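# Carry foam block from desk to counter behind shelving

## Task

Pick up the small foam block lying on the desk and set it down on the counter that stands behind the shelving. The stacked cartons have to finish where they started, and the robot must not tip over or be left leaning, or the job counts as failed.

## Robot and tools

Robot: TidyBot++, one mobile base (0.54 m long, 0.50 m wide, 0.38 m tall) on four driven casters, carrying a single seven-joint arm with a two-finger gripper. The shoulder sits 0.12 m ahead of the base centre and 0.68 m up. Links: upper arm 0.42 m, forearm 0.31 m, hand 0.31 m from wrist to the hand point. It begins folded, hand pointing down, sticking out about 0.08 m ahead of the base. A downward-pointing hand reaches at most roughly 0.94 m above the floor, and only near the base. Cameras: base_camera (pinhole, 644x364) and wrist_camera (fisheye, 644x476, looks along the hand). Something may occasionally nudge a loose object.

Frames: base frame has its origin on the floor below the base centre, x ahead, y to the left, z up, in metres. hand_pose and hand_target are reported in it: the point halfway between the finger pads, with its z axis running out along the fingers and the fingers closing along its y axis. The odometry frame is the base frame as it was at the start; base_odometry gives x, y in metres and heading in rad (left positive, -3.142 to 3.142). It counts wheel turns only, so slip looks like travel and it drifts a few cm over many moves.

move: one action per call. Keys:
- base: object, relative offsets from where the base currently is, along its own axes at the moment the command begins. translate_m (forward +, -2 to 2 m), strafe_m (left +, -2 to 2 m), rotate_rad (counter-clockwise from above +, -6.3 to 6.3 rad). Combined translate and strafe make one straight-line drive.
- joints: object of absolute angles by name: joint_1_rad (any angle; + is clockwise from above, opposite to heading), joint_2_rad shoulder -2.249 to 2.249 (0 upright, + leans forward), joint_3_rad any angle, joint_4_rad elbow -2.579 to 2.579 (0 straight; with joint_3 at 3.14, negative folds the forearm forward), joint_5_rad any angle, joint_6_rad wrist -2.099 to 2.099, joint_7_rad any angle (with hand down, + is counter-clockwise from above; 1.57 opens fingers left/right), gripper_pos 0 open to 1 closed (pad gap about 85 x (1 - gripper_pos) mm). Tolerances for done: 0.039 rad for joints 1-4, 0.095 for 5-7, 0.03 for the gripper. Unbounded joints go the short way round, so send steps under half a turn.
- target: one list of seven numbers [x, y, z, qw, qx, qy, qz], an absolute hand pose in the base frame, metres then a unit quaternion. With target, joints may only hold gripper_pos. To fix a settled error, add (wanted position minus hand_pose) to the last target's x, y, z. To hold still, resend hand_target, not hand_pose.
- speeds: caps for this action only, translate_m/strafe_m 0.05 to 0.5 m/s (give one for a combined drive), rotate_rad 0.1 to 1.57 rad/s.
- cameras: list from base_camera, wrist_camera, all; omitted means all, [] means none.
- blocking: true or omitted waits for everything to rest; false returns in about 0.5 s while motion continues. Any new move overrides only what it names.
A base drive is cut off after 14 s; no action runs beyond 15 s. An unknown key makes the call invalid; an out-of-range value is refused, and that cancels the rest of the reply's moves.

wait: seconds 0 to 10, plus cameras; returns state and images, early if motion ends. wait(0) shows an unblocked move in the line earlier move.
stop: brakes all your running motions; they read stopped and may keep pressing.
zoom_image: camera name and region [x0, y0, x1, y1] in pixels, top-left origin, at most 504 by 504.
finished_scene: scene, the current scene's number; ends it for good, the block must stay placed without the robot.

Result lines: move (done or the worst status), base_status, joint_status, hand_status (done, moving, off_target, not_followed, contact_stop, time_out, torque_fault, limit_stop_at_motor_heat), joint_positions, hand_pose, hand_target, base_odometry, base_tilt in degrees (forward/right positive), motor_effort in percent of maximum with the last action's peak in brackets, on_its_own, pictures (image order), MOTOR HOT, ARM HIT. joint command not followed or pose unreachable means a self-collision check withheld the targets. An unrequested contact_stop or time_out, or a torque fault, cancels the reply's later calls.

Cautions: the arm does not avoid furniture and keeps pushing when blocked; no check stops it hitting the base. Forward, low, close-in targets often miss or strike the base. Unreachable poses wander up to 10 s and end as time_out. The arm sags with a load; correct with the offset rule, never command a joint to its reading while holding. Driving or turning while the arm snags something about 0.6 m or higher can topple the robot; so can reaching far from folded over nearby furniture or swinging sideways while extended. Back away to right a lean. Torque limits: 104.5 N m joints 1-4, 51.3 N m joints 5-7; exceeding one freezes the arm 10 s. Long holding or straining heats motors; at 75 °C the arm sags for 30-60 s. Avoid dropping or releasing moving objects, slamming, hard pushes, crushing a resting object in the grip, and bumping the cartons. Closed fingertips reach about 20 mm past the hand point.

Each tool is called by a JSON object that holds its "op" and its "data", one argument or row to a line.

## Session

{"op": "move", "data": {
  "joints": {"joint_1_rad": 0.0, "joint_6_rad": 0.5}
}}

{"op": "move", "data": {
  "joints": {"joint_1_rad": -1.2},
  "cameras": ["wrist_camera"]
}}

{"op": "move", "data": {
  "joints": {"joint_1_rad": -2.4},
  "cameras": ["wrist_camera"]
}}

{"op": "move", "data": {
  "joints": {"joint_1_rad": -3.6},
  "cameras": ["wrist_camera"]
}}

{"op": "move", "data": {
  "joints": {"joint_1_rad": -4.9},
  "cameras": ["wrist_camera"]
}}

Scene clock: 1.97 s.
move: done
base_odometry: x=+0.000 y=+0.000 heading=+0.000
base_tilt: forward=-0.4 right=+0.3
base_status: not commanded
joint_positions: joint_1_rad=+0.010 joint_2_rad=-0.343 joint_3_rad=+3.096 joint_4_rad=-2.499 joint_5_rad=+0.003 joint_6_rad=+0.459 joint_7_rad=+1.539 gripper_pos=+0.000
joint_status: all done
motor_effort: joint_1_rad=+1(2) joint_2_rad=-7(8) joint_3_rad=+1(2) joint_4_rad=+19(19) joint_5_rad=+0(1) joint_6_rad=+9(10) joint_7_rad=-1(1)
hand_pose: x=+0.5475 y=+0.0186 z=+0.8650 quat_wxyz=(-0.015, +0.750, +0.007, +0.661) (m; base frame)
hand_target: x=+0.5487 y=+0.0231 z=+0.8777 quat_wxyz=(-0.019, +0.737, +0.011, +0.676) (m; base frame)
hand_status: not commanded
pictures: base_camera, wrist_camera

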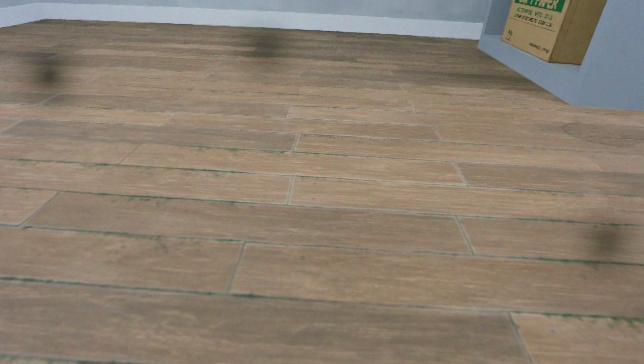

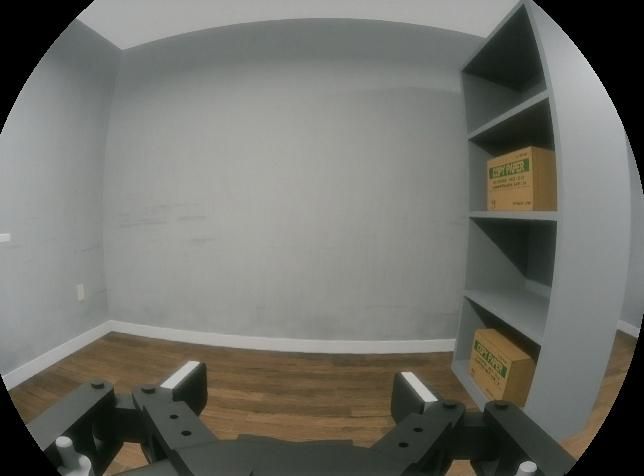

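Scene clock: 4.43 s.
move: done
base_odometry: x=+0.000 y=+0.000 heading=+0.000
base_tilt: forward=-0.2 right=+0.3
base_status: not commanded
joint_positions: joint_1_rad=-1.178 joint_2_rad=-0.343 joint_3_rad=+3.096 joint_4_rad=-2.499 joint_5_rad=+0.003 joint_6_rad=+0.460 joint_7_rad=+1.539 gripper_pos=+0.000
joint_status: all done
motor_effort: joint_1_rad=+1(3) joint_2_rad=-7(8) joint_3_rad=+1(2) joint_4_rad=+19(19) joint_5_rad=+0(1) joint_6_rad=+9(9) joint_7_rad=-1(1)
hand_pose: x=+0.2620 y=+0.4044 z=+0.8651 quat_wxyz=(-0.383, +0.618, +0.425, +0.539) (m; base frame)
hand_target: x=+0.2532 y=+0.4089 z=+0.8777 quat_wxyz=(-0.398, +0.602, +0.425, +0.547) (m; base frame)
hand_status: not commanded
pictures: wrist_camera

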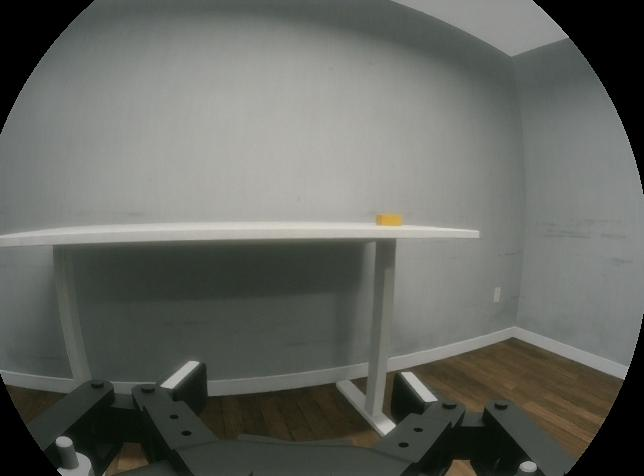

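Scene clock: 6.90 s.
move: done
base_odometry: x=+0.000 y=+0.000 heading=+0.000
base_tilt: forward=-0.3 right=+0.3
base_status: not commanded
joint_positions: joint_1_rad=-2.378 joint_2_rad=-0.343 joint_3_rad=+3.096 joint_4_rad=-2.499 joint_5_rad=+0.003 joint_6_rad=+0.460 joint_7_rad=+1.539 gripper_pos=+0.000
joint_status: all done
motor_effort: joint_1_rad=+1(2) joint_2_rad=-6(8) joint_3_rad=+1(2) joint_4_rad=+19(19) joint_5_rad=+0(1) joint_6_rad=+8(9) joint_7_rad=-1(1)
hand_pose: x=-0.2061 y=+0.2798 z=+0.8651 quat_wxyz=(-0.620, +0.270, +0.700, +0.229) (m; base frame)
hand_target: x=-0.2135 y=+0.2732 z=+0.8777 quat_wxyz=(-0.637, +0.257, +0.690, +0.227) (m; base frame)
hand_status: not commanded
pictures: wrist_camera

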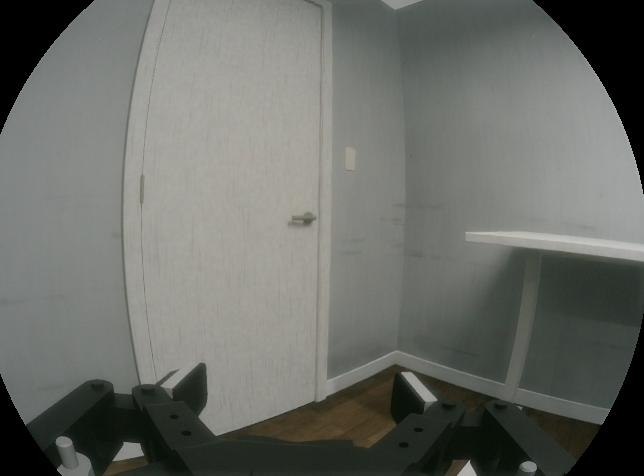

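Scene clock: 9.37 s.
move: done
base_odometry: x=+0.000 y=+0.000 heading=+0.000
base_tilt: forward=-0.3 right=+0.2
base_status: not commanded
joint_positions: joint_1_rad=-3.578 joint_2_rad=-0.343 joint_3_rad=+3.096 joint_4_rad=-2.499 joint_5_rad=+0.003 joint_6_rad=+0.460 joint_7_rad=+1.539 gripper_pos=+0.000
joint_status: all done
motor_effort: joint_1_rad=+1(3) joint_2_rad=-7(8) joint_3_rad=+1(2) joint_4_rad=+19(19) joint_5_rad=+0(1) joint_6_rad=+9(9) joint_7_rad=-1(1)
hand_pose: x=-0.2596 y=-0.2016 z=+0.8651 quat_wxyz=(-0.641, -0.172, +0.730, -0.161) (m; base frame)
hand_target: x=-0.2561 y=-0.2109 z=+0.8777 quat_wxyz=(-0.654, -0.178, +0.715, -0.172) (m; base frame)
hand_status: not commanded
pictures: wrist_camera

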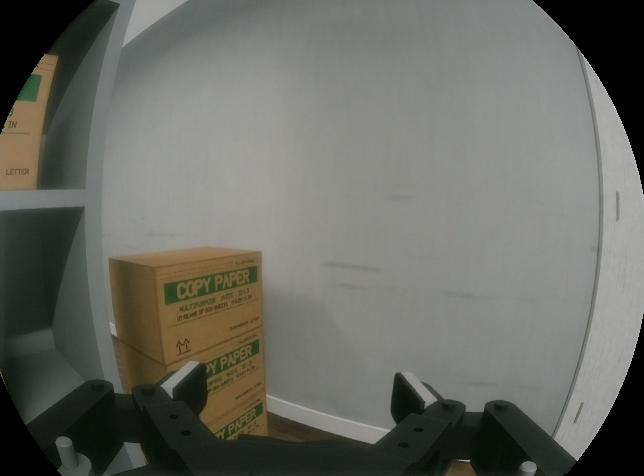

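Scene clock: 11.93 s.
move: done
base_odometry: x=+0.000 y=+0.000 heading=+0.000
base_tilt: forward=-0.3 right=+0.1
base_status: not commanded
joint_positions: joint_1_rad=-4.878 joint_2_rad=-0.343 joint_3_rad=+3.096 joint_4_rad=-2.499 joint_5_rad=+0.003 joint_6_rad=+0.460 joint_7_rad=+1.539 gripper_pos=+0.000
joint_status: all done
motor_effort: joint_1_rad=+2(3) joint_2_rad=-7(8) joint_3_rad=+0(2) joint_4_rad=+19(19) joint_5_rad=+0(1) joint_6_rad=+9(9) joint_7_rad=-1(1)
hand_pose: x=+0.2120 y=-0.4187 z=+0.8651 quat_wxyz=(-0.413, -0.579, +0.477, -0.516) (m; base frame)
hand_target: x=+0.2219 y=-0.4179 z=+0.8777 quat_wxyz=(-0.416, -0.574, +0.462, -0.533) (m; base frame)
hand_status: not commanded
pictures: wrist_camera

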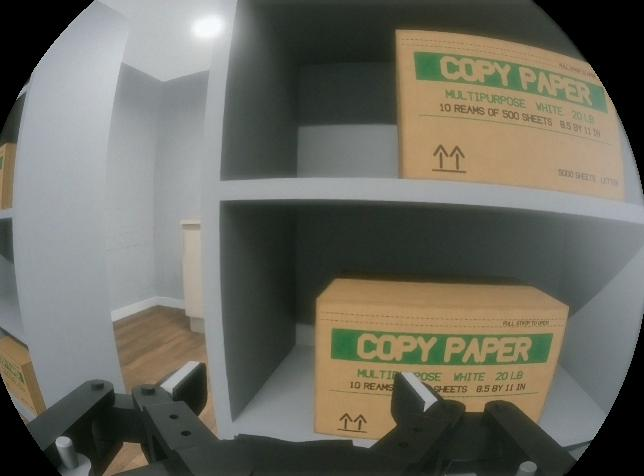

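{"op": "move", "data": {
  "base": {"translate_m": 0.95, "strafe_m": 0.45, "rotate_rad": 1.60},
  "joints": {"joint_1_rad": 0, "joint_2_rad": 0, "joint_3_rad": 3.14, "joint_4_rad": -1.2, "joint_5_rad": 0, "joint_6_rad": -0.9, "joint_7_rad": 1.54}
}}

Scene clock: 159.23 s.
move: done
base_odometry: x=+0.950 y=+0.450 heading=+1.600
base_tilt: forward=-0.4 right=+0.2
base_status: done
joint_positions: joint_1_rad=-6.269 joint_2_rad=-0.004 joint_3_rad=+3.136 joint_4_rad=-1.217 joint_5_rad=+0.003 joint_6_rad=-0.848 joint_7_rad=+1.539 gripper_pos=+0.000
joint_status: all done
motor_effort: joint_1_rad=+2(5) joint_2_rad=-20(23) joint_3_rad=+1(4) joint_4_rad=+20(21) joint_5_rad=+1(2) joint_6_rad=+8(10) joint_7_rad=-1(1)
hand_pose: x=+0.6863 y=-0.0047 z=+1.0658 quat_wxyz=(+0.004, -0.858, +0.018, -0.514) (m; base frame)
hand_target: x=+0.6807 y=+0.0023 z=+1.0593 quat_wxyz=(+0.008, -0.867, +0.013, -0.498) (m; base frame)
hand_status: not commanded
pictures: base_camera, wrist_camera

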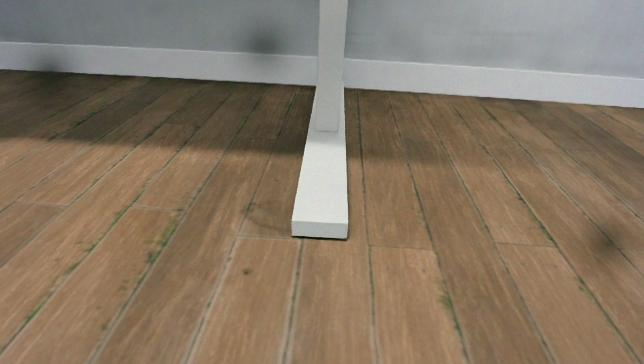

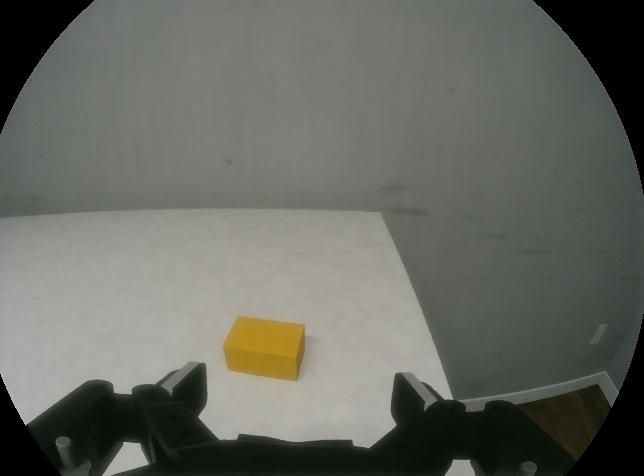

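{"op": "zoom_image", "data": {
  "camera": "wrist_camera",
  "region": [200, 300, 340, 400]
}}

{"op": "zoom_image", "data": {
  "camera": "base_camera",
  "region": [270, 190, 370, 250]
}}

Scaled by 3.600.

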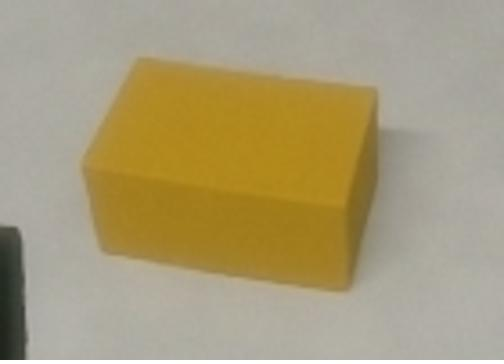

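Scaled by 5.040.

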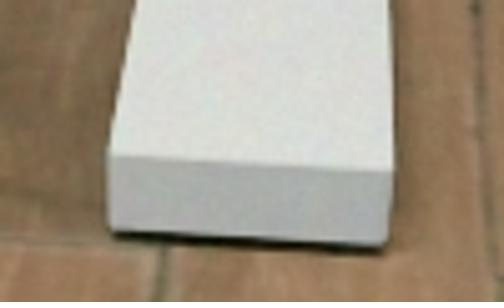

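{"op": "move", "data": {
  "base": {"translate_m": 0.858, "strafe_m": -0.93, "rotate_rad": 1.56}
}}

{"op": "zoom_image", "data": {
  "camera": "wrist_camera",
  "region": [240, 260, 380, 360]
}}

{"op": "zoom_image", "data": {
  "camera": "wrist_camera",
  "region": [200, 380, 400, 476]
}}

Scene clock: 362.87 s.
move: done
base_odometry: x=+1.855 y=+1.335 heading=-3.123
base_tilt: forward=-0.4 right=+0.2
base_status: done
joint_positions: joint_1_rad=-6.274 joint_2_rad=-0.007 joint_3_rad=+3.140 joint_4_rad=-1.214 joint_5_rad=+0.003 joint_6_rad=-0.853 joint_7_rad=+1.539 gripper_pos=+0.000
joint_status: not commanded
motor_effort: joint_1_rad=+1(4) joint_2_rad=-20(24) joint_3_rad=+1(3) joint_4_rad=+20(21) joint_5_rad=+0(1) joint_6_rad=+8(9) joint_7_rad=-1(1)
hand_pose: x=+0.6846 y=-0.0039 z=+1.0684 quat_wxyz=(+0.005, -0.857, +0.017, -0.515) (m; base frame)
hand_target: x=+0.6807 y=+0.0023 z=+1.0593 quat_wxyz=(+0.008, -0.867, +0.013, -0.498) (m; base frame)
hand_status: not commanded
pictures: base_camera, wrist_camera

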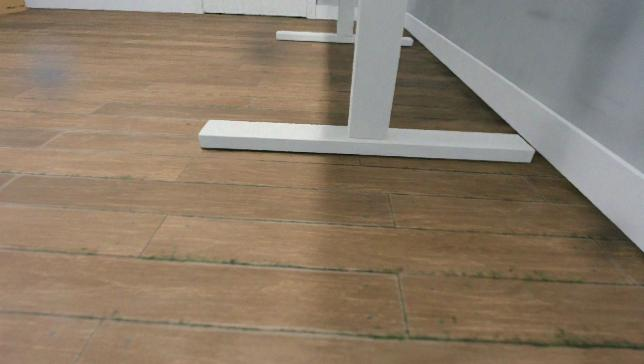

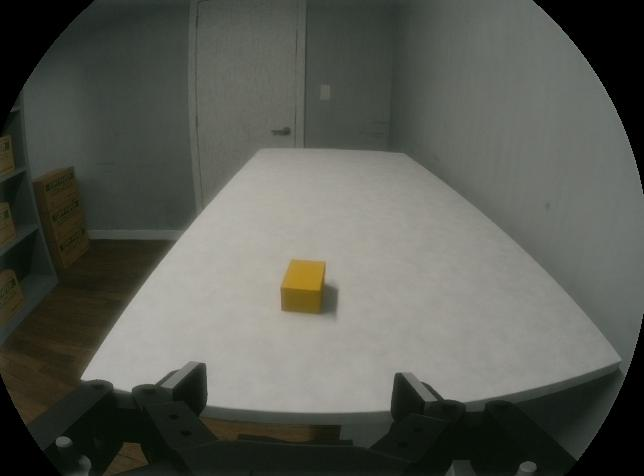

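Scaled by 3.600.

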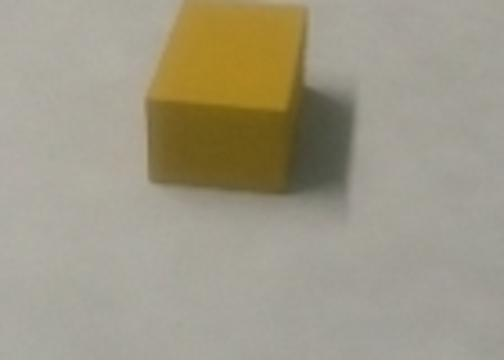

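Scaled by 2.520.

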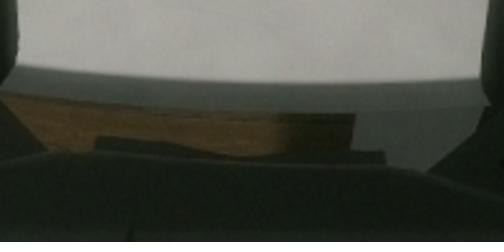

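{"op": "move", "data": {
  "base": {"translate_m": 0.51, "strafe_m": 0.006},
  "speeds": {"translate_m": 0.3},
  "joints": {"joint_2_rad": 0.05, "joint_4_rad": -0.81, "joint_6_rad": -2.03, "joint_7_rad": 1.431},
  "cameras": []
}}

{"op": "move", "data": {
  "joints": {"joint_2_rad": 0.134, "joint_4_rad": -0.873, "joint_6_rad": -2.095, "joint_7_rad": 1.431},
  "cameras": ["wrist_camera"]
}}

Scene clock: 428.70 s.
move: done
base_odometry: x=+1.345 y=+1.320 heading=-3.123
base_tilt: forward=-0.3 right=+0.3
base_status: done
joint_positions: joint_1_rad=-6.274 joint_2_rad=+0.051 joint_3_rad=+3.140 joint_4_rad=-0.827 joint_5_rad=+0.003 joint_6_rad=-1.982 joint_7_rad=+1.474 gripper_pos=+0.000
joint_status: all done
motor_effort: joint_1_rad=+2(2) joint_2_rad=-15(21) joint_3_rad=+0(2) joint_4_rad=+14(20) joint_5_rad=+0(1) joint_6_rad=+3(9) joint_7_rad=-1(2)
hand_pose: x=+0.4690 y=-0.0024 z=+1.0037 quat_wxyz=(+0.005, -0.989, +0.053, -0.140) (m; base frame)
hand_target: x=+0.4558 y=+0.0019 z=+1.0056 quat_wxyz=(+0.009, -0.990, +0.069, -0.125) (m; base frame)
hand_status: not commanded
pictures: none
No camera images: "cameras" was empty.

Scene clock: 429.90 s.
move: done
base_odometry: x=+1.345 y=+1.320 heading=-3.123
base_tilt: forward=-0.3 right=+0.3
base_status: not commanded
joint_positions: joint_1_rad=-6.274 joint_2_rad=+0.136 joint_3_rad=+3.140 joint_4_rad=-0.863 joint_5_rad=+0.003 joint_6_rad=-2.049 joint_7_rad=+1.474 gripper_pos=+0.000
joint_status: all done
motor_effort: joint_1_rad=+1(2) joint_2_rad=-20(23) joint_3_rad=+1(1) joint_4_rad=+14(16) joint_5_rad=+0(1) joint_6_rad=+1(3) joint_7_rad=-1(2)
hand_pose: x=+0.4692 y=-0.0024 z=+0.9588 quat_wxyz=(+0.001, -0.997, +0.053, -0.047) (m; base frame)
hand_target: x=+0.4532 y=+0.0018 z=+0.9557 quat_wxyz=(+0.002, -0.997, +0.069, -0.020) (m; base frame)
hand_status: not commanded
pictures: wrist_camera

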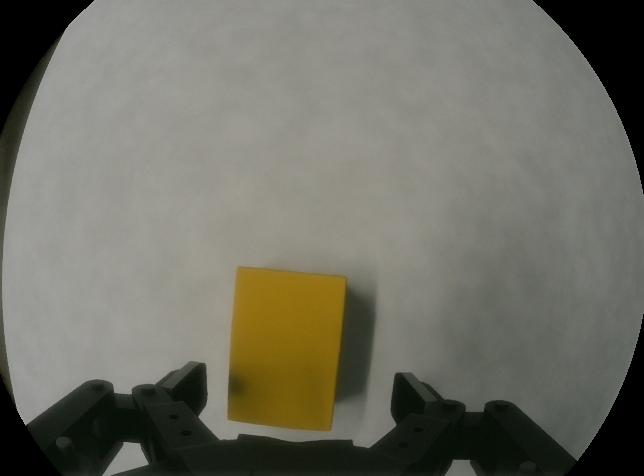

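{"op": "move", "data": {
  "base": {"translate_m": 0.014, "strafe_m": 0.0075},
  "cameras": []
}}

{"op": "move", "data": {
  "joints": {"joint_2_rad": 0.058, "joint_4_rad": -1.094, "joint_6_rad": -1.86, "joint_7_rad": 1.425},
  "cameras": ["wrist_camera"]
}}

{"op": "move", "data": {
  "joints": {"gripper_pos": 0.32},
  "cameras": []
}}

{"op": "move", "data": {
  "joints": {"gripper_pos": 0.53},
  "cameras": ["wrist_camera"]
}}

Scene clock: 473.93 s.
move: done
base_odometry: x=+1.330 y=+1.312 heading=-3.123
base_tilt: forward=-0.2 right=+0.2
base_status: done
joint_positions: joint_1_rad=-6.274 joint_2_rad=+0.138 joint_3_rad=+3.140 joint_4_rad=-0.863 joint_5_rad=+0.003 joint_6_rad=-2.052 joint_7_rad=+1.473 gripper_pos=+0.000
joint_status: not commanded
motor_effort: joint_1_rad=+2(3) joint_2_rad=-20(23) joint_3_rad=+1(1) joint_4_rad=+14(15) joint_5_rad=+0(1) joint_6_rad=+1(2) joint_7_rad=+0(1)
hand_pose: x=+0.4688 y=-0.0023 z=+0.9581 quat_wxyz=(+0.001, -0.998, +0.053, -0.044) (m; base frame)
hand_target: x=+0.4532 y=+0.0018 z=+0.9557 quat_wxyz=(+0.002, -0.997, +0.069, -0.020) (m; base frame)
hand_status: not commanded
pictures: none
No camera images: "cameras" was empty.

Scene clock: 475.17 s.
move: done
base_odometry: x=+1.330 y=+1.312 heading=-3.123
base_tilt: forward=-0.3 right=+0.3
base_status: not commanded
joint_positions: joint_1_rad=-6.274 joint_2_rad=+0.070 joint_3_rad=+3.140 joint_4_rad=-1.078 joint_5_rad=+0.003 joint_6_rad=-1.907 joint_7_rad=+1.468 gripper_pos=+0.000
joint_status: all done
motor_effort: joint_1_rad=+2(2) joint_2_rad=-19(21) joint_3_rad=+0(1) joint_4_rad=+15(16) joint_5_rad=+0(1) joint_6_rad=+1(2) joint_7_rad=-1(1)
hand_pose: x=+0.4619 y=-0.0023 z=+0.9206 quat_wxyz=(+0.001, -0.998, +0.056, -0.043) (m; base frame)
hand_target: x=+0.4708 y=+0.0019 z=+0.9210 quat_wxyz=(+0.005, -0.995, +0.072, -0.065) (m; base frame)
hand_status: not commanded
pictures: wrist_camera

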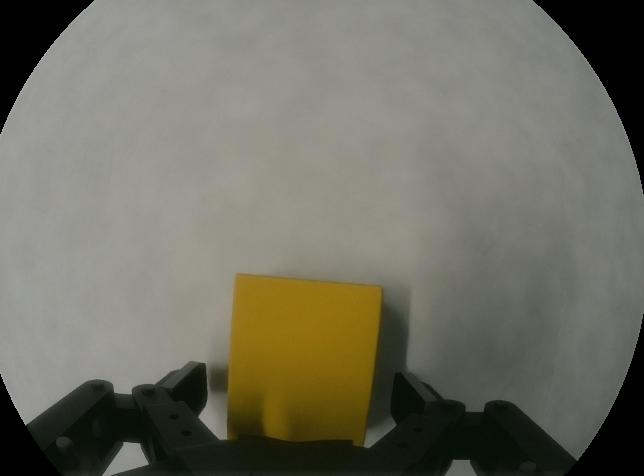

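Scene clock: 475.87 s.
move: done
base_odometry: x=+1.330 y=+1.312 heading=-3.123
base_tilt: forward=-0.4 right=+0.2
base_status: not commanded
joint_positions: joint_1_rad=-6.274 joint_2_rad=+0.070 joint_3_rad=+3.140 joint_4_rad=-1.078 joint_5_rad=+0.003 joint_6_rad=-1.906 joint_7_rad=+1.468 gripper_pos=+0.320
joint_status: all done
motor_effort: joint_1_rad=+1(2) joint_2_rad=-18(19) joint_3_rad=+1(1) joint_4_rad=+15(15) joint_5_rad=+0(1) joint_6_rad=+1(1) joint_7_rad=-1(1)
hand_pose: x=+0.4622 y=-0.0023 z=+0.9206 quat_wxyz=(+0.001, -0.997, +0.056, -0.044) (m; base frame)
hand_target: x=+0.4708 y=+0.0019 z=+0.9210 quat_wxyz=(+0.005, -0.995, +0.072, -0.065) (m; base frame)
hand_status: not commanded
pictures: none
No camera images: "cameras" was empty.

Scene clock: 476.53 s.
move: off_target
base_odometry: x=+1.330 y=+1.312 heading=-3.123
base_tilt: forward=-0.4 right=+0.1
base_status: not commanded
joint_positions: joint_1_rad=-6.274 joint_2_rad=+0.061 joint_3_rad=+3.140 joint_4_rad=-1.080 joint_5_rad=+0.003 joint_6_rad=-1.903 joint_7_rad=+1.467 gripper_pos=+0.471
joint_status: gripper_pos off_target (ended at +0.471, target +0.530)
motor_effort: joint_1_rad=+1(2) joint_2_rad=-18(19) joint_3_rad=+1(1) joint_4_rad=+14(15) joint_5_rad=+0(1) joint_6_rad=+1(2) joint_7_rad=-1(1)
hand_pose: x=+0.4607 y=-0.0022 z=+0.9229 quat_wxyz=(+0.001, -0.997, +0.056, -0.049) (m; base frame)
hand_target: x=+0.4708 y=+0.0019 z=+0.9210 quat_wxyz=(+0.005, -0.995, +0.072, -0.065) (m; base frame)
hand_status: not commanded
pictures: wrist_camera

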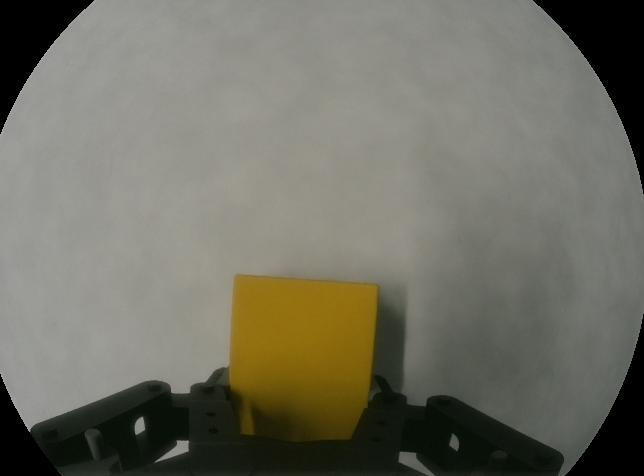

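{"op": "move", "data": {
  "joints": {"joint_2_rad": 0.03, "joint_4_rad": -0.85, "joint_6_rad": -1.95},
  "cameras": ["wrist_camera"]
}}

{"op": "move", "data": {
  "base": {"translate_m": -0.40},
  "cameras": []
}}

{"op": "move", "data": {
  "base": {"translate_m": 0.55, "strafe_m": 1.16, "rotate_rad": 1.583},
  "joints": {"joint_1_rad": 0, "joint_2_rad": -0.2, "joint_4_rad": -2.2, "joint_6_rad": -1.14, "joint_7_rad": 1.54}
}}

Scene clock: 542.60 s.
move: done
base_odometry: x=+1.330 y=+1.312 heading=-3.123
base_tilt: forward=-0.4 right=+0.2
base_status: not commanded
joint_positions: joint_1_rad=-6.274 joint_2_rad=+0.033 joint_3_rad=+3.140 joint_4_rad=-0.866 joint_5_rad=+0.003 joint_6_rad=-1.910 joint_7_rad=+1.467 gripper_pos=+0.471
joint_status: all done
motor_effort: joint_1_rad=+2(2) joint_2_rad=-16(20) joint_3_rad=+1(1) joint_4_rad=+15(17) joint_5_rad=+0(1) joint_6_rad=+3(4) joint_7_rad=-1(1)
hand_pose: x=+0.4805 y=-0.0024 z=+1.0039 quat_wxyz=(+0.006, -0.985, +0.056, -0.166) (m; base frame)
hand_target: x=+0.4693 y=+0.0019 z=+1.0064 quat_wxyz=(+0.011, -0.985, +0.071, -0.155) (m; base frame)
hand_status: not commanded
pictures: wrist_camera

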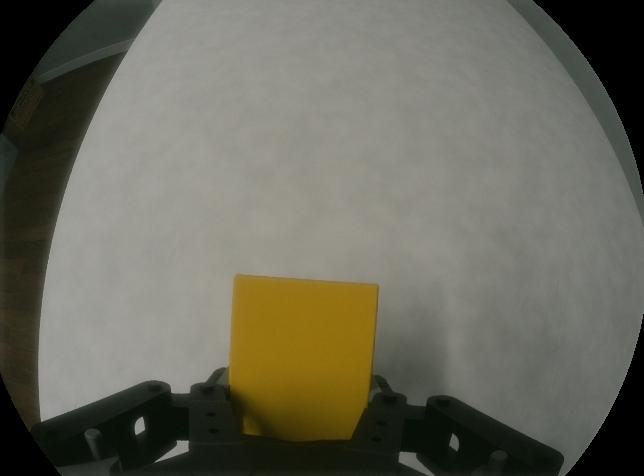

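Scene clock: 544.90 s.
move: done
base_odometry: x=+1.731 y=+1.319 heading=-3.124
base_tilt: forward=-0.3 right=+0.2
base_status: done
joint_positions: joint_1_rad=-6.274 joint_2_rad=+0.024 joint_3_rad=+3.140 joint_4_rad=-0.864 joint_5_rad=+0.003 joint_6_rad=-1.911 joint_7_rad=+1.467 gripper_pos=+0.471
joint_status: not commanded
motor_effort: joint_1_rad=+1(3) joint_2_rad=-16(21) joint_3_rad=+1(1) joint_4_rad=+15(15) joint_5_rad=+0(1) joint_6_rad=+3(4) joint_7_rad=-1(1)
hand_pose: x=+0.4775 y=-0.0024 z=+1.0077 quat_wxyz=(+0.007, -0.984, +0.056, -0.170) (m; base frame)
hand_target: x=+0.4693 y=+0.0019 z=+1.0064 quat_wxyz=(+0.011, -0.985, +0.071, -0.155) (m; base frame)
hand_status: not commanded
pictures: none
No camera images: "cameras" was empty.

Scene clock: 549.10 s.
move: done
base_odometry: x=+1.201 y=+0.150 heading=-1.540
base_tilt: forward=-0.3 right=+0.2
base_status: done
joint_positions: joint_1_rad=-6.275 joint_2_rad=-0.196 joint_3_rad=+3.142 joint_4_rad=-2.187 joint_5_rad=+0.003 joint_6_rad=-1.183 joint_7_rad=+1.497 gripper_pos=+0.471
joint_status: all done
motor_effort: joint_1_rad=+1(4) joint_2_rad=-8(18) joint_3_rad=+1(3) joint_4_rad=+15(17) joint_5_rad=+0(2) joint_6_rad=+0(4) joint_7_rad=-1(1)
hand_pose: x=+0.3139 y=-0.0013 z=+0.6551 quat_wxyz=(-0.002, -0.999, +0.040, +0.016) (m; base frame)
hand_target: x=+0.3217 y=+0.0017 z=+0.6521 quat_wxyz=(+0.000, -1.000, +0.015, -0.001) (m; base frame)
hand_status: not commanded
pictures: base_camera, wrist_camera

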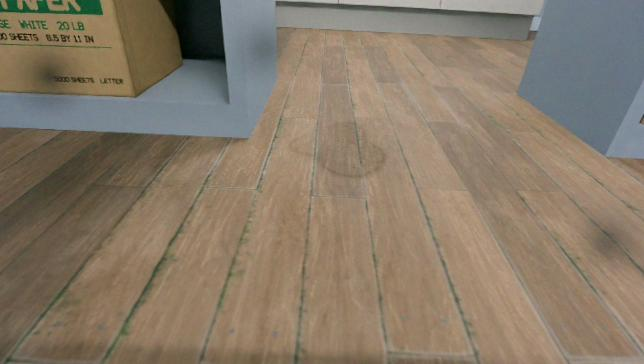

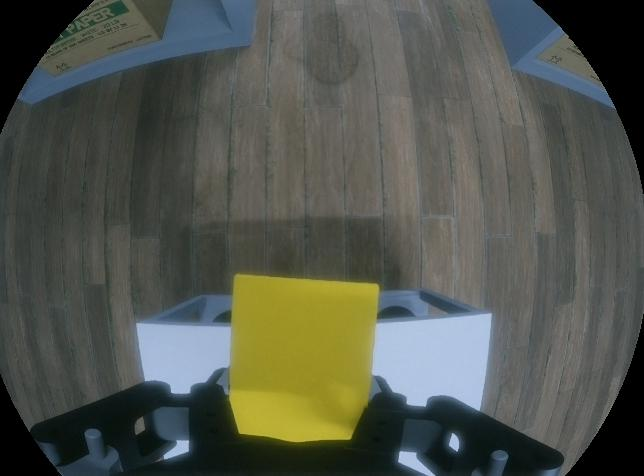

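{"op": "zoom_image", "data": {
  "camera": "base_camera",
  "region": [200, 100, 300, 160]
}}

{"op": "zoom_image", "data": {
  "camera": "base_camera",
  "region": [544, 100, 644, 170]
}}

{"op": "zoom_image", "data": {
  "camera": "wrist_camera",
  "region": [200, 10, 300, 80]
}}

{"op": "zoom_image", "data": {
  "camera": "wrist_camera",
  "region": [460, 20, 560, 90]
}}

Scaled by 5.040.

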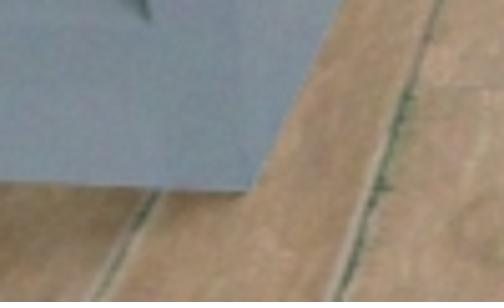

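Scaled by 5.040.

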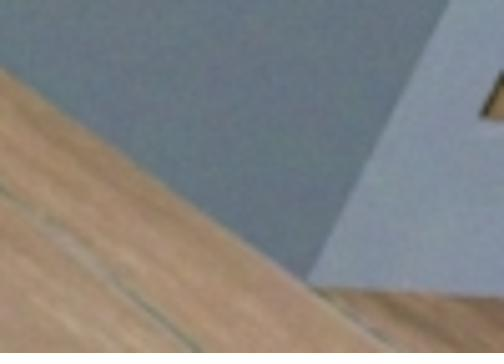

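Scaled by 5.040.

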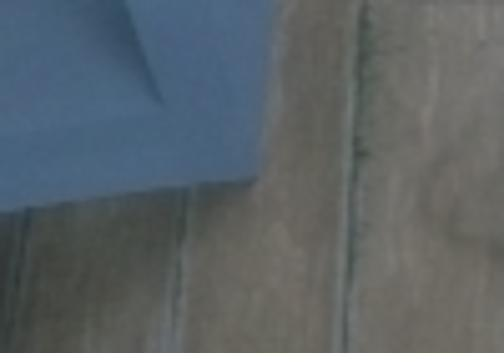

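Scaled by 5.040.

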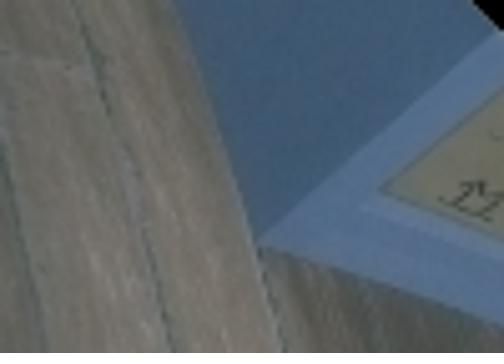

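{"op": "move", "data": {
  "base": {"translate_m": 0.15, "strafe_m": -0.242, "rotate_rad": -0.006},
  "cameras": []
}}

{"op": "move", "data": {
  "base": {"translate_m": 1.53},
  "speeds": {"translate_m": 0.45}
}}

{"op": "zoom_image", "data": {
  "camera": "base_camera",
  "region": [272, 110, 372, 180]
}}

Scene clock: 601.37 s.
move: done
base_odometry: x=+0.964 y=-0.008 heading=-1.546
base_tilt: forward=-0.3 right=+0.3
base_status: done
joint_positions: joint_1_rad=-6.275 joint_2_rad=-0.197 joint_3_rad=+3.142 joint_4_rad=-2.188 joint_5_rad=+0.003 joint_6_rad=-1.181 joint_7_rad=+1.498 gripper_pos=+0.471
joint_status: not commanded
motor_effort: joint_1_rad=+2(3) joint_2_rad=-8(10) joint_3_rad=+1(2) joint_4_rad=+15(16) joint_5_rad=+0(1) joint_6_rad=+0(1) joint_7_rad=-1(1)
hand_pose: x=+0.3143 y=-0.0014 z=+0.6551 quat_wxyz=(-0.002, -0.999, +0.040, +0.015) (m; base frame)
hand_target: x=+0.3217 y=+0.0017 z=+0.6521 quat_wxyz=(+0.000, -1.000, +0.015, -0.001) (m; base frame)
hand_status: not commanded
pictures: none
No camera images: "cameras" was empty.

Scene clock: 606.03 s.
move: done
base_odometry: x=+1.003 y=-1.538 heading=-1.546
base_tilt: forward=-0.4 right=+0.3
base_status: done
joint_positions: joint_1_rad=-6.275 joint_2_rad=-0.198 joint_3_rad=+3.142 joint_4_rad=-2.189 joint_5_rad=+0.003 joint_6_rad=-1.180 joint_7_rad=+1.498 gripper_pos=+0.471
joint_status: not commanded
motor_effort: joint_1_rad=+1(2) joint_2_rad=-8(10) joint_3_rad=+0(2) joint_4_rad=+15(16) joint_5_rad=+0(1) joint_6_rad=+0(1) joint_7_rad=-1(1)
hand_pose: x=+0.3142 y=-0.0014 z=+0.6551 quat_wxyz=(-0.002, -0.999, +0.040, +0.014) (m; base frame)
hand_target: x=+0.3217 y=+0.0017 z=+0.6521 quat_wxyz=(+0.000, -1.000, +0.015, -0.001) (m; base frame)
hand_status: not commanded
pictures: base_camera, wrist_camera

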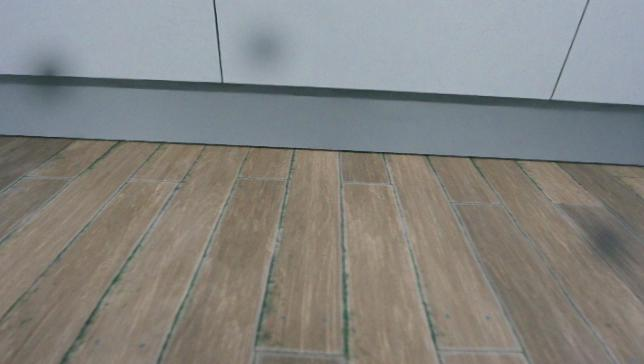

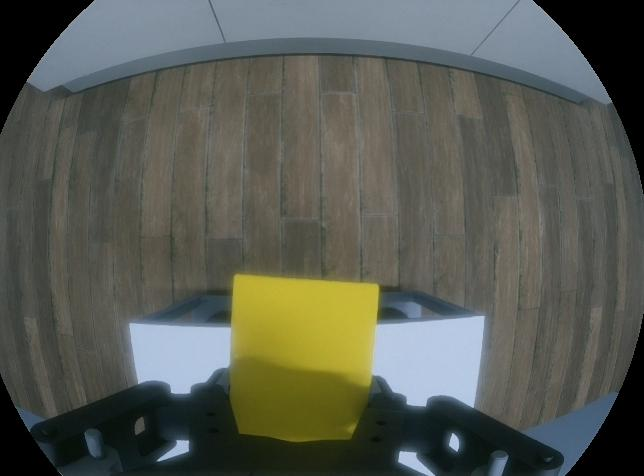

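Scaled by 5.040.

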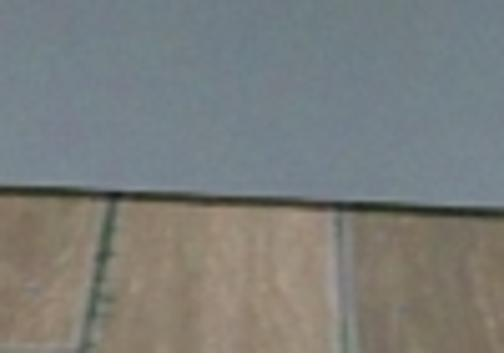

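{"op": "move", "data": {
  "base": {"translate_m": 0.493},
  "speeds": {"translate_m": 0.3},
  "joints": {"joint_2_rad": 0.03, "joint_4_rad": -0.85, "joint_6_rad": -1.95, "joint_7_rad": 1.43},
  "cameras": ["base_camera", "wrist_camera"]
}}

{"op": "move", "data": {
  "joints": {"joint_2_rad": 0.082, "joint_4_rad": -1.041, "joint_6_rad": -1.98},
  "cameras": ["wrist_camera"]
}}

Scene clock: 625.00 s.
move: done
base_odometry: x=+1.015 y=-2.031 heading=-1.546
base_tilt: forward=-0.3 right=+0.2
base_status: done
joint_positions: joint_1_rad=-6.275 joint_2_rad=+0.033 joint_3_rad=+3.141 joint_4_rad=-0.852 joint_5_rad=+0.003 joint_6_rad=-1.936 joint_7_rad=+1.467 gripper_pos=+0.473
joint_status: all done
motor_effort: joint_1_rad=+1(3) joint_2_rad=-16(21) joint_3_rad=+0(3) joint_4_rad=+14(50) joint_5_rad=+0(2) joint_6_rad=+3(54) joint_7_rad=-1(3)
hand_pose: x=+0.4743 y=-0.0023 z=+1.0057 quat_wxyz=(+0.006, -0.986, +0.056, -0.159) (m; base frame)
hand_target: x=+0.4693 y=+0.0019 z=+1.0064 quat_wxyz=(+0.011, -0.985, +0.069, -0.155) (m; base frame)
hand_status: not commanded
pictures: base_camera, wrist_camera

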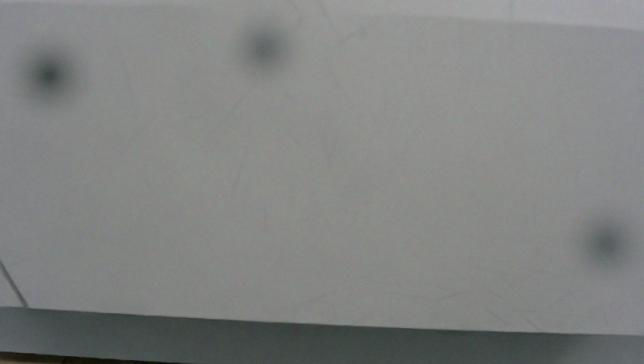

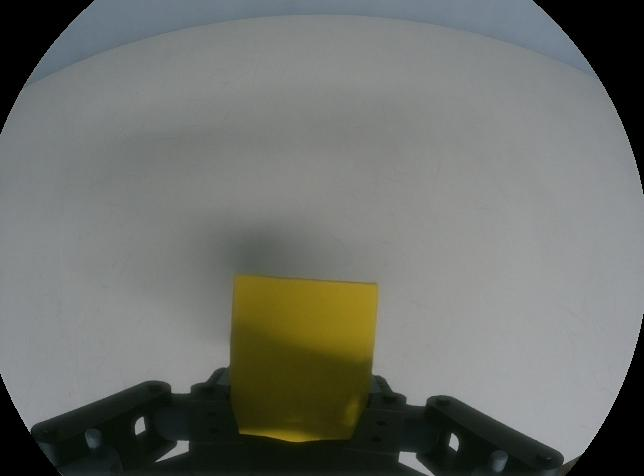

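Scene clock: 626.17 s.
move: done
base_odometry: x=+1.015 y=-2.031 heading=-1.546
base_tilt: forward=-0.3 right=+0.3
base_status: not commanded
joint_positions: joint_1_rad=-6.275 joint_2_rad=+0.082 joint_3_rad=+3.141 joint_4_rad=-1.029 joint_5_rad=+0.003 joint_6_rad=-1.937 joint_7_rad=+1.467 gripper_pos=+0.473
joint_status: all done
motor_effort: joint_1_rad=+1(2) joint_2_rad=-19(21) joint_3_rad=+1(1) joint_4_rad=+15(16) joint_5_rad=+0(1) joint_6_rad=+1(4) joint_7_rad=-1(1)
hand_pose: x=+0.4640 y=-0.0023 z=+0.9308 quat_wxyz=(+0.001, -0.997, +0.056, -0.047) (m; base frame)
hand_target: x=+0.4488 y=+0.0018 z=+0.9262 quat_wxyz=(+0.001, -0.997, +0.070, -0.019) (m; base frame)
hand_status: not commanded
pictures: wrist_camera

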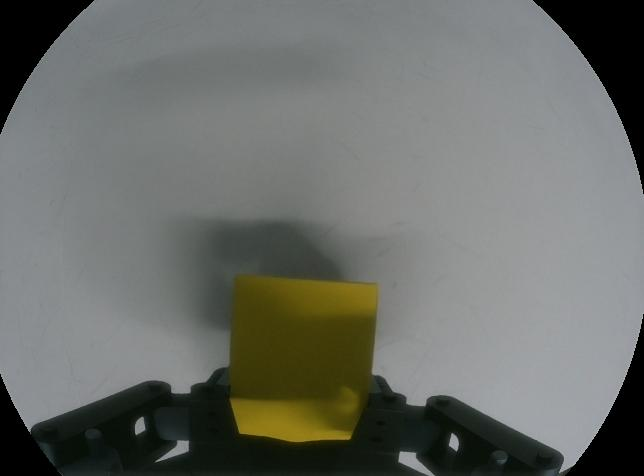

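{"op": "move", "data": {
  "joints": {"joint_2_rad": 0.082, "joint_4_rad": -1.054, "joint_6_rad": -1.96},
  "cameras": []
}}

{"op": "move", "data": {
  "joints": {"joint_2_rad": 0.082, "joint_4_rad": -1.065, "joint_6_rad": -1.94},
  "cameras": ["wrist_camera"]
}}

Scene clock: 634.63 s.
move: done
base_odometry: x=+1.015 y=-2.031 heading=-1.546
base_tilt: forward=-0.4 right=+0.1
base_status: not commanded
joint_positions: joint_1_rad=-6.275 joint_2_rad=+0.082 joint_3_rad=+3.141 joint_4_rad=-1.041 joint_5_rad=+0.003 joint_6_rad=-1.937 joint_7_rad=+1.467 gripper_pos=+0.473
joint_status: all done
motor_effort: joint_1_rad=+2(2) joint_2_rad=-18(20) joint_3_rad=+0(1) joint_4_rad=+15(16) joint_5_rad=+0(1) joint_6_rad=+1(1) joint_7_rad=-1(1)
hand_pose: x=+0.4619 y=-0.0022 z=+0.9271 quat_wxyz=(+0.000, -0.998, +0.056, -0.041) (m; base frame)
hand_target: x=+0.4528 y=+0.0019 z=+0.9226 quat_wxyz=(+0.002, -0.997, +0.070, -0.023) (m; base frame)
hand_status: not commanded
pictures: none
No camera images: "cameras" was empty.

Scene clock: 635.17 s.
move: done
base_odometry: x=+1.015 y=-2.031 heading=-1.546
base_tilt: forward=-0.3 right=+0.2
base_status: not commanded
joint_positions: joint_1_rad=-6.275 joint_2_rad=+0.082 joint_3_rad=+3.141 joint_4_rad=-1.052 joint_5_rad=+0.003 joint_6_rad=-1.937 joint_7_rad=+1.467 gripper_pos=+0.473
joint_status: all done
motor_effort: joint_1_rad=+1(2) joint_2_rad=-19(19) joint_3_rad=+0(1) joint_4_rad=+15(16) joint_5_rad=+0(1) joint_6_rad=+1(2) joint_7_rad=-1(1)
hand_pose: x=+0.4601 y=-0.0022 z=+0.9239 quat_wxyz=(+0.000, -0.998, +0.056, -0.036) (m; base frame)
hand_target: x=+0.4570 y=+0.0019 z=+0.9196 quat_wxyz=(+0.002, -0.997, +0.070, -0.027) (m; base frame)
hand_status: not commanded
pictures: wrist_camera

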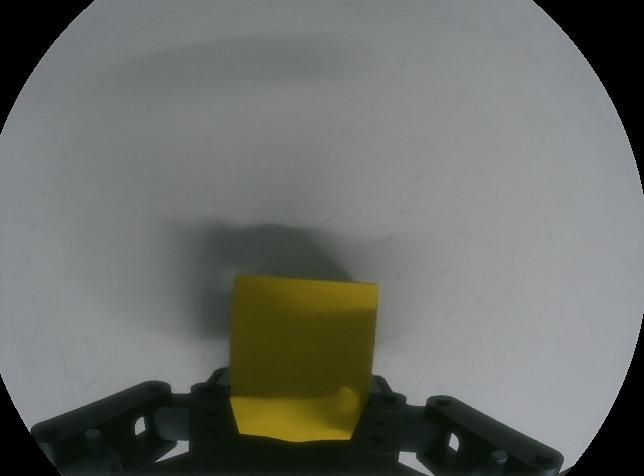

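{"op": "move", "data": {
  "joints": {"joint_2_rad": 0.082, "joint_4_rad": -1.075, "joint_6_rad": -1.92},
  "cameras": []
}}

{"op": "move", "data": {
  "joints": {"joint_2_rad": 0.082, "joint_4_rad": -1.084, "joint_6_rad": -1.90},
  "cameras": ["wrist_camera"]
}}

Scene clock: 640.03 s.
move: done
base_odometry: x=+1.015 y=-2.031 heading=-1.546
base_tilt: forward=-0.3 right=+0.3
base_status: not commanded
joint_positions: joint_1_rad=-6.275 joint_2_rad=+0.082 joint_3_rad=+3.141 joint_4_rad=-1.061 joint_5_rad=+0.003 joint_6_rad=-1.935 joint_7_rad=+1.467 gripper_pos=+0.473
joint_status: all done
motor_effort: joint_1_rad=+1(2) joint_2_rad=-19(20) joint_3_rad=+1(1) joint_4_rad=+15(16) joint_5_rad=+0(1) joint_6_rad=+1(1) joint_7_rad=-1(1)
hand_pose: x=+0.4592 y=-0.0022 z=+0.9209 quat_wxyz=(+0.000, -0.998, +0.056, -0.032) (m; base frame)
hand_target: x=+0.4614 y=+0.0019 z=+0.9169 quat_wxyz=(+0.002, -0.997, +0.070, -0.032) (m; base frame)
hand_status: not commanded
pictures: none
No camera images: "cameras" was empty.

Scene clock: 640.53 s.
move: done
base_odometry: x=+1.015 y=-2.031 heading=-1.546
base_tilt: forward=-0.3 right=+0.2
base_status: not commanded
joint_positions: joint_1_rad=-6.275 joint_2_rad=+0.079 joint_3_rad=+3.141 joint_4_rad=-1.067 joint_5_rad=+0.003 joint_6_rad=-1.931 joint_7_rad=+1.467 gripper_pos=+0.473
joint_status: all done
motor_effort: joint_1_rad=+2(2) joint_2_rad=-18(20) joint_3_rad=+1(1) joint_4_rad=+14(16) joint_5_rad=+0(0) joint_6_rad=+0(3) joint_7_rad=-1(1)
hand_pose: x=+0.4588 y=-0.0022 z=+0.9201 quat_wxyz=(+0.000, -0.998, +0.056, -0.032) (m; base frame)
hand_target: x=+0.4659 y=+0.0019 z=+0.9146 quat_wxyz=(+0.003, -0.997, +0.069, -0.038) (m; base frame)
hand_status: not commanded
pictures: wrist_camera

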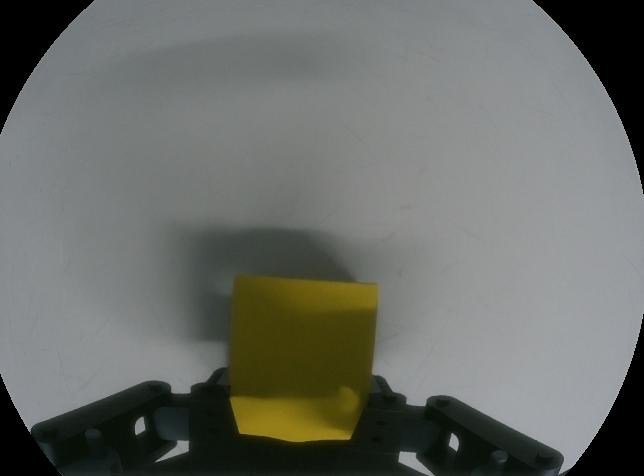

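{"op": "move", "data": {
  "joints": {"joint_2_rad": 0.082, "joint_4_rad": -1.092, "joint_6_rad": -1.89},
  "cameras": ["wrist_camera"]
}}

Scene clock: 644.10 s.
move: done
base_odometry: x=+1.015 y=-2.031 heading=-1.546
base_tilt: forward=-0.3 right=+0.3
base_status: not commanded
joint_positions: joint_1_rad=-6.275 joint_2_rad=+0.077 joint_3_rad=+3.141 joint_4_rad=-1.070 joint_5_rad=+0.003 joint_6_rad=-1.927 joint_7_rad=+1.467 gripper_pos=+0.473
joint_status: all done
motor_effort: joint_1_rad=+1(2) joint_2_rad=-17(18) joint_3_rad=+1(1) joint_4_rad=+14(15) joint_5_rad=+0(1) joint_6_rad=+1(1) joint_7_rad=-1(1)
hand_pose: x=+0.4587 y=-0.0022 z=+0.9199 quat_wxyz=(+0.000, -0.998, +0.056, -0.033) (m; base frame)
hand_target: x=+0.4675 y=+0.0019 z=+0.9123 quat_wxyz=(+0.003, -0.997, +0.069, -0.039) (m; base frame)
hand_status: not commanded
pictures: wrist_camera

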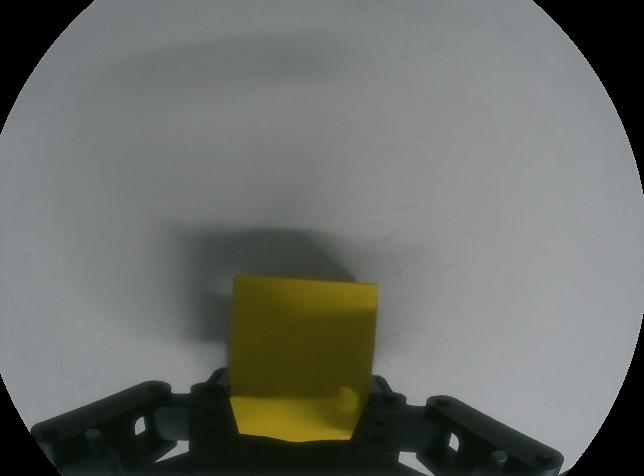

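{"op": "move", "data": {
  "joints": {"gripper_pos": 0.35},
  "cameras": []
}}

{"op": "move", "data": {
  "joints": {"gripper_pos": 0.1},
  "cameras": ["wrist_camera"]
}}

{"op": "move", "data": {
  "joints": {"joint_2_rad": 0.105, "joint_4_rad": -0.87, "joint_6_rad": -2.07, "gripper_pos": 0},
  "cameras": ["wrist_camera"]
}}

Scene clock: 649.80 s.
move: done
base_odometry: x=+1.015 y=-2.031 heading=-1.546
base_tilt: forward=-0.2 right=+0.3
base_status: not commanded
joint_positions: joint_1_rad=-6.275 joint_2_rad=+0.077 joint_3_rad=+3.141 joint_4_rad=-1.077 joint_5_rad=+0.003 joint_6_rad=-1.927 joint_7_rad=+1.467 gripper_pos=+0.350
joint_status: all done
motor_effort: joint_1_rad=+1(2) joint_2_rad=-19(19) joint_3_rad=+1(1) joint_4_rad=+15(16) joint_5_rad=+0(1) joint_6_rad=+1(1) joint_7_rad=-1(1)
hand_pose: x=+0.4575 y=-0.0022 z=+0.9179 quat_wxyz=(+0.000, -0.998, +0.056, -0.030) (m; base frame)
hand_target: x=+0.4675 y=+0.0019 z=+0.9123 quat_wxyz=(+0.003, -0.997, +0.069, -0.039) (m; base frame)
hand_status: not commanded
pictures: none
No camera images: "cameras" was empty.

Scene clock: 650.47 s.
move: done
base_odometry: x=+1.015 y=-2.031 heading=-1.546
base_tilt: forward=-0.3 right=+0.3
base_status: not commanded
joint_positions: joint_1_rad=-6.275 joint_2_rad=+0.077 joint_3_rad=+3.141 joint_4_rad=-1.077 joint_5_rad=+0.003 joint_6_rad=-1.927 joint_7_rad=+1.467 gripper_pos=+0.100
joint_status: all done
motor_effort: joint_1_rad=+2(2) joint_2_rad=-19(19) joint_3_rad=+0(1) joint_4_rad=+15(15) joint_5_rad=+0(1) joint_6_rad=+1(1) joint_7_rad=-1(1)
hand_pose: x=+0.4575 y=-0.0022 z=+0.9179 quat_wxyz=(+0.000, -0.998, +0.056, -0.030) (m; base frame)
hand_target: x=+0.4675 y=+0.0019 z=+0.9123 quat_wxyz=(+0.003, -0.997, +0.069, -0.039) (m; base frame)
hand_status: not commanded
pictures: wrist_camera

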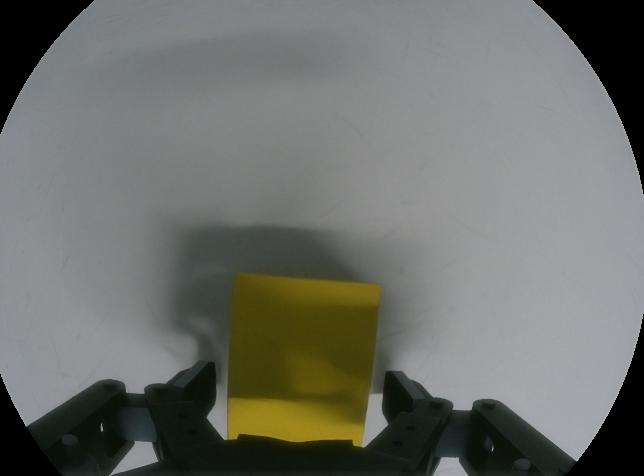

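Scene clock: 651.70 s.
move: done
base_odometry: x=+1.015 y=-2.031 heading=-1.546
base_tilt: forward=-0.3 right=+0.3
base_status: not commanded
joint_positions: joint_1_rad=-6.275 joint_2_rad=+0.092 joint_3_rad=+3.141 joint_4_rad=-0.887 joint_5_rad=+0.003 joint_6_rad=-2.024 joint_7_rad=+1.467 gripper_pos=+0.000
joint_status: all done
motor_effort: joint_1_rad=+2(2) joint_2_rad=-19(19) joint_3_rad=+0(1) joint_4_rad=+14(16) joint_5_rad=+1(1) joint_6_rad=+2(3) joint_7_rad=-1(1)
hand_pose: x=+0.4615 y=-0.0022 z=+0.9678 quat_wxyz=(+0.002, -0.996, +0.056, -0.069) (m; base frame)
hand_target: x=+0.4533 y=+0.0018 z=+0.9668 quat_wxyz=(+0.004, -0.996, +0.069, -0.048) (m; base frame)
hand_status: not commanded
pictures: wrist_camera

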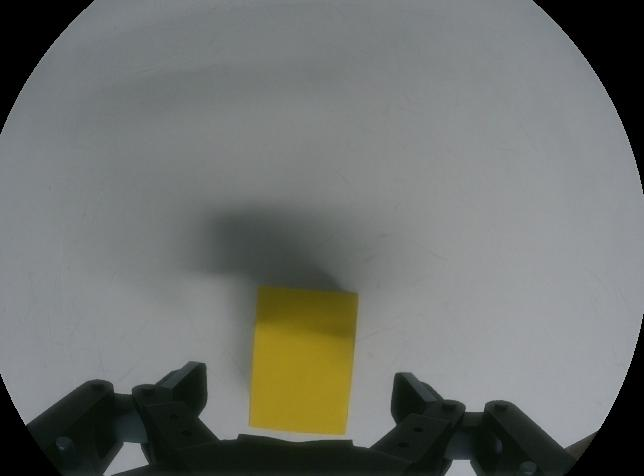

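{"op": "move", "data": {
  "base": {"translate_m": -0.3},
  "cameras": ["wrist_camera"]
}}

Scene clock: 656.57 s.
move: done
base_odometry: x=+1.007 y=-1.731 heading=-1.546
base_tilt: forward=-0.3 right=+0.3
base_status: done
joint_positions: joint_1_rad=-6.275 joint_2_rad=+0.099 joint_3_rad=+3.141 joint_4_rad=-0.884 joint_5_rad=+0.003 joint_6_rad=-2.030 joint_7_rad=+1.467 gripper_pos=+0.000
joint_status: not commanded
motor_effort: joint_1_rad=+1(2) joint_2_rad=-18(22) joint_3_rad=+1(1) joint_4_rad=+14(15) joint_5_rad=+0(1) joint_6_rad=+1(2) joint_7_rad=-1(1)
hand_pose: x=+0.4620 y=-0.0022 z=+0.9661 quat_wxyz=(+0.002, -0.996, +0.056, -0.064) (m; base frame)
hand_target: x=+0.4533 y=+0.0018 z=+0.9668 quat_wxyz=(+0.004, -0.996, +0.069, -0.048) (m; base frame)
hand_status: not commanded
pictures: wrist_camera

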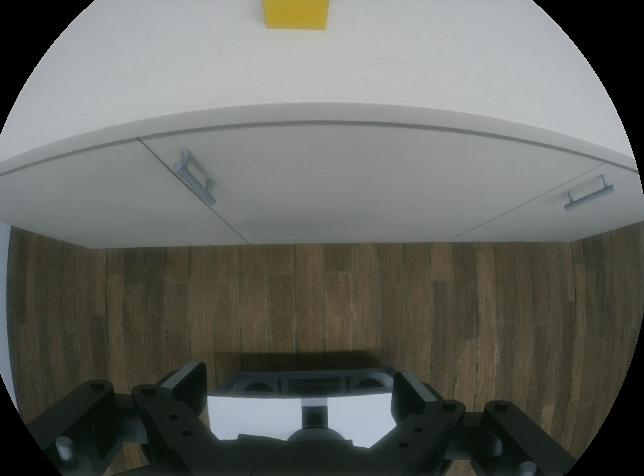

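The block is resting on the counter, well back from its front edge, and the hand is clear of it. Ending the scene.

{"op": "finished_scene", "data": {
  "scene": 3
}}

The scene is finished: the task was done.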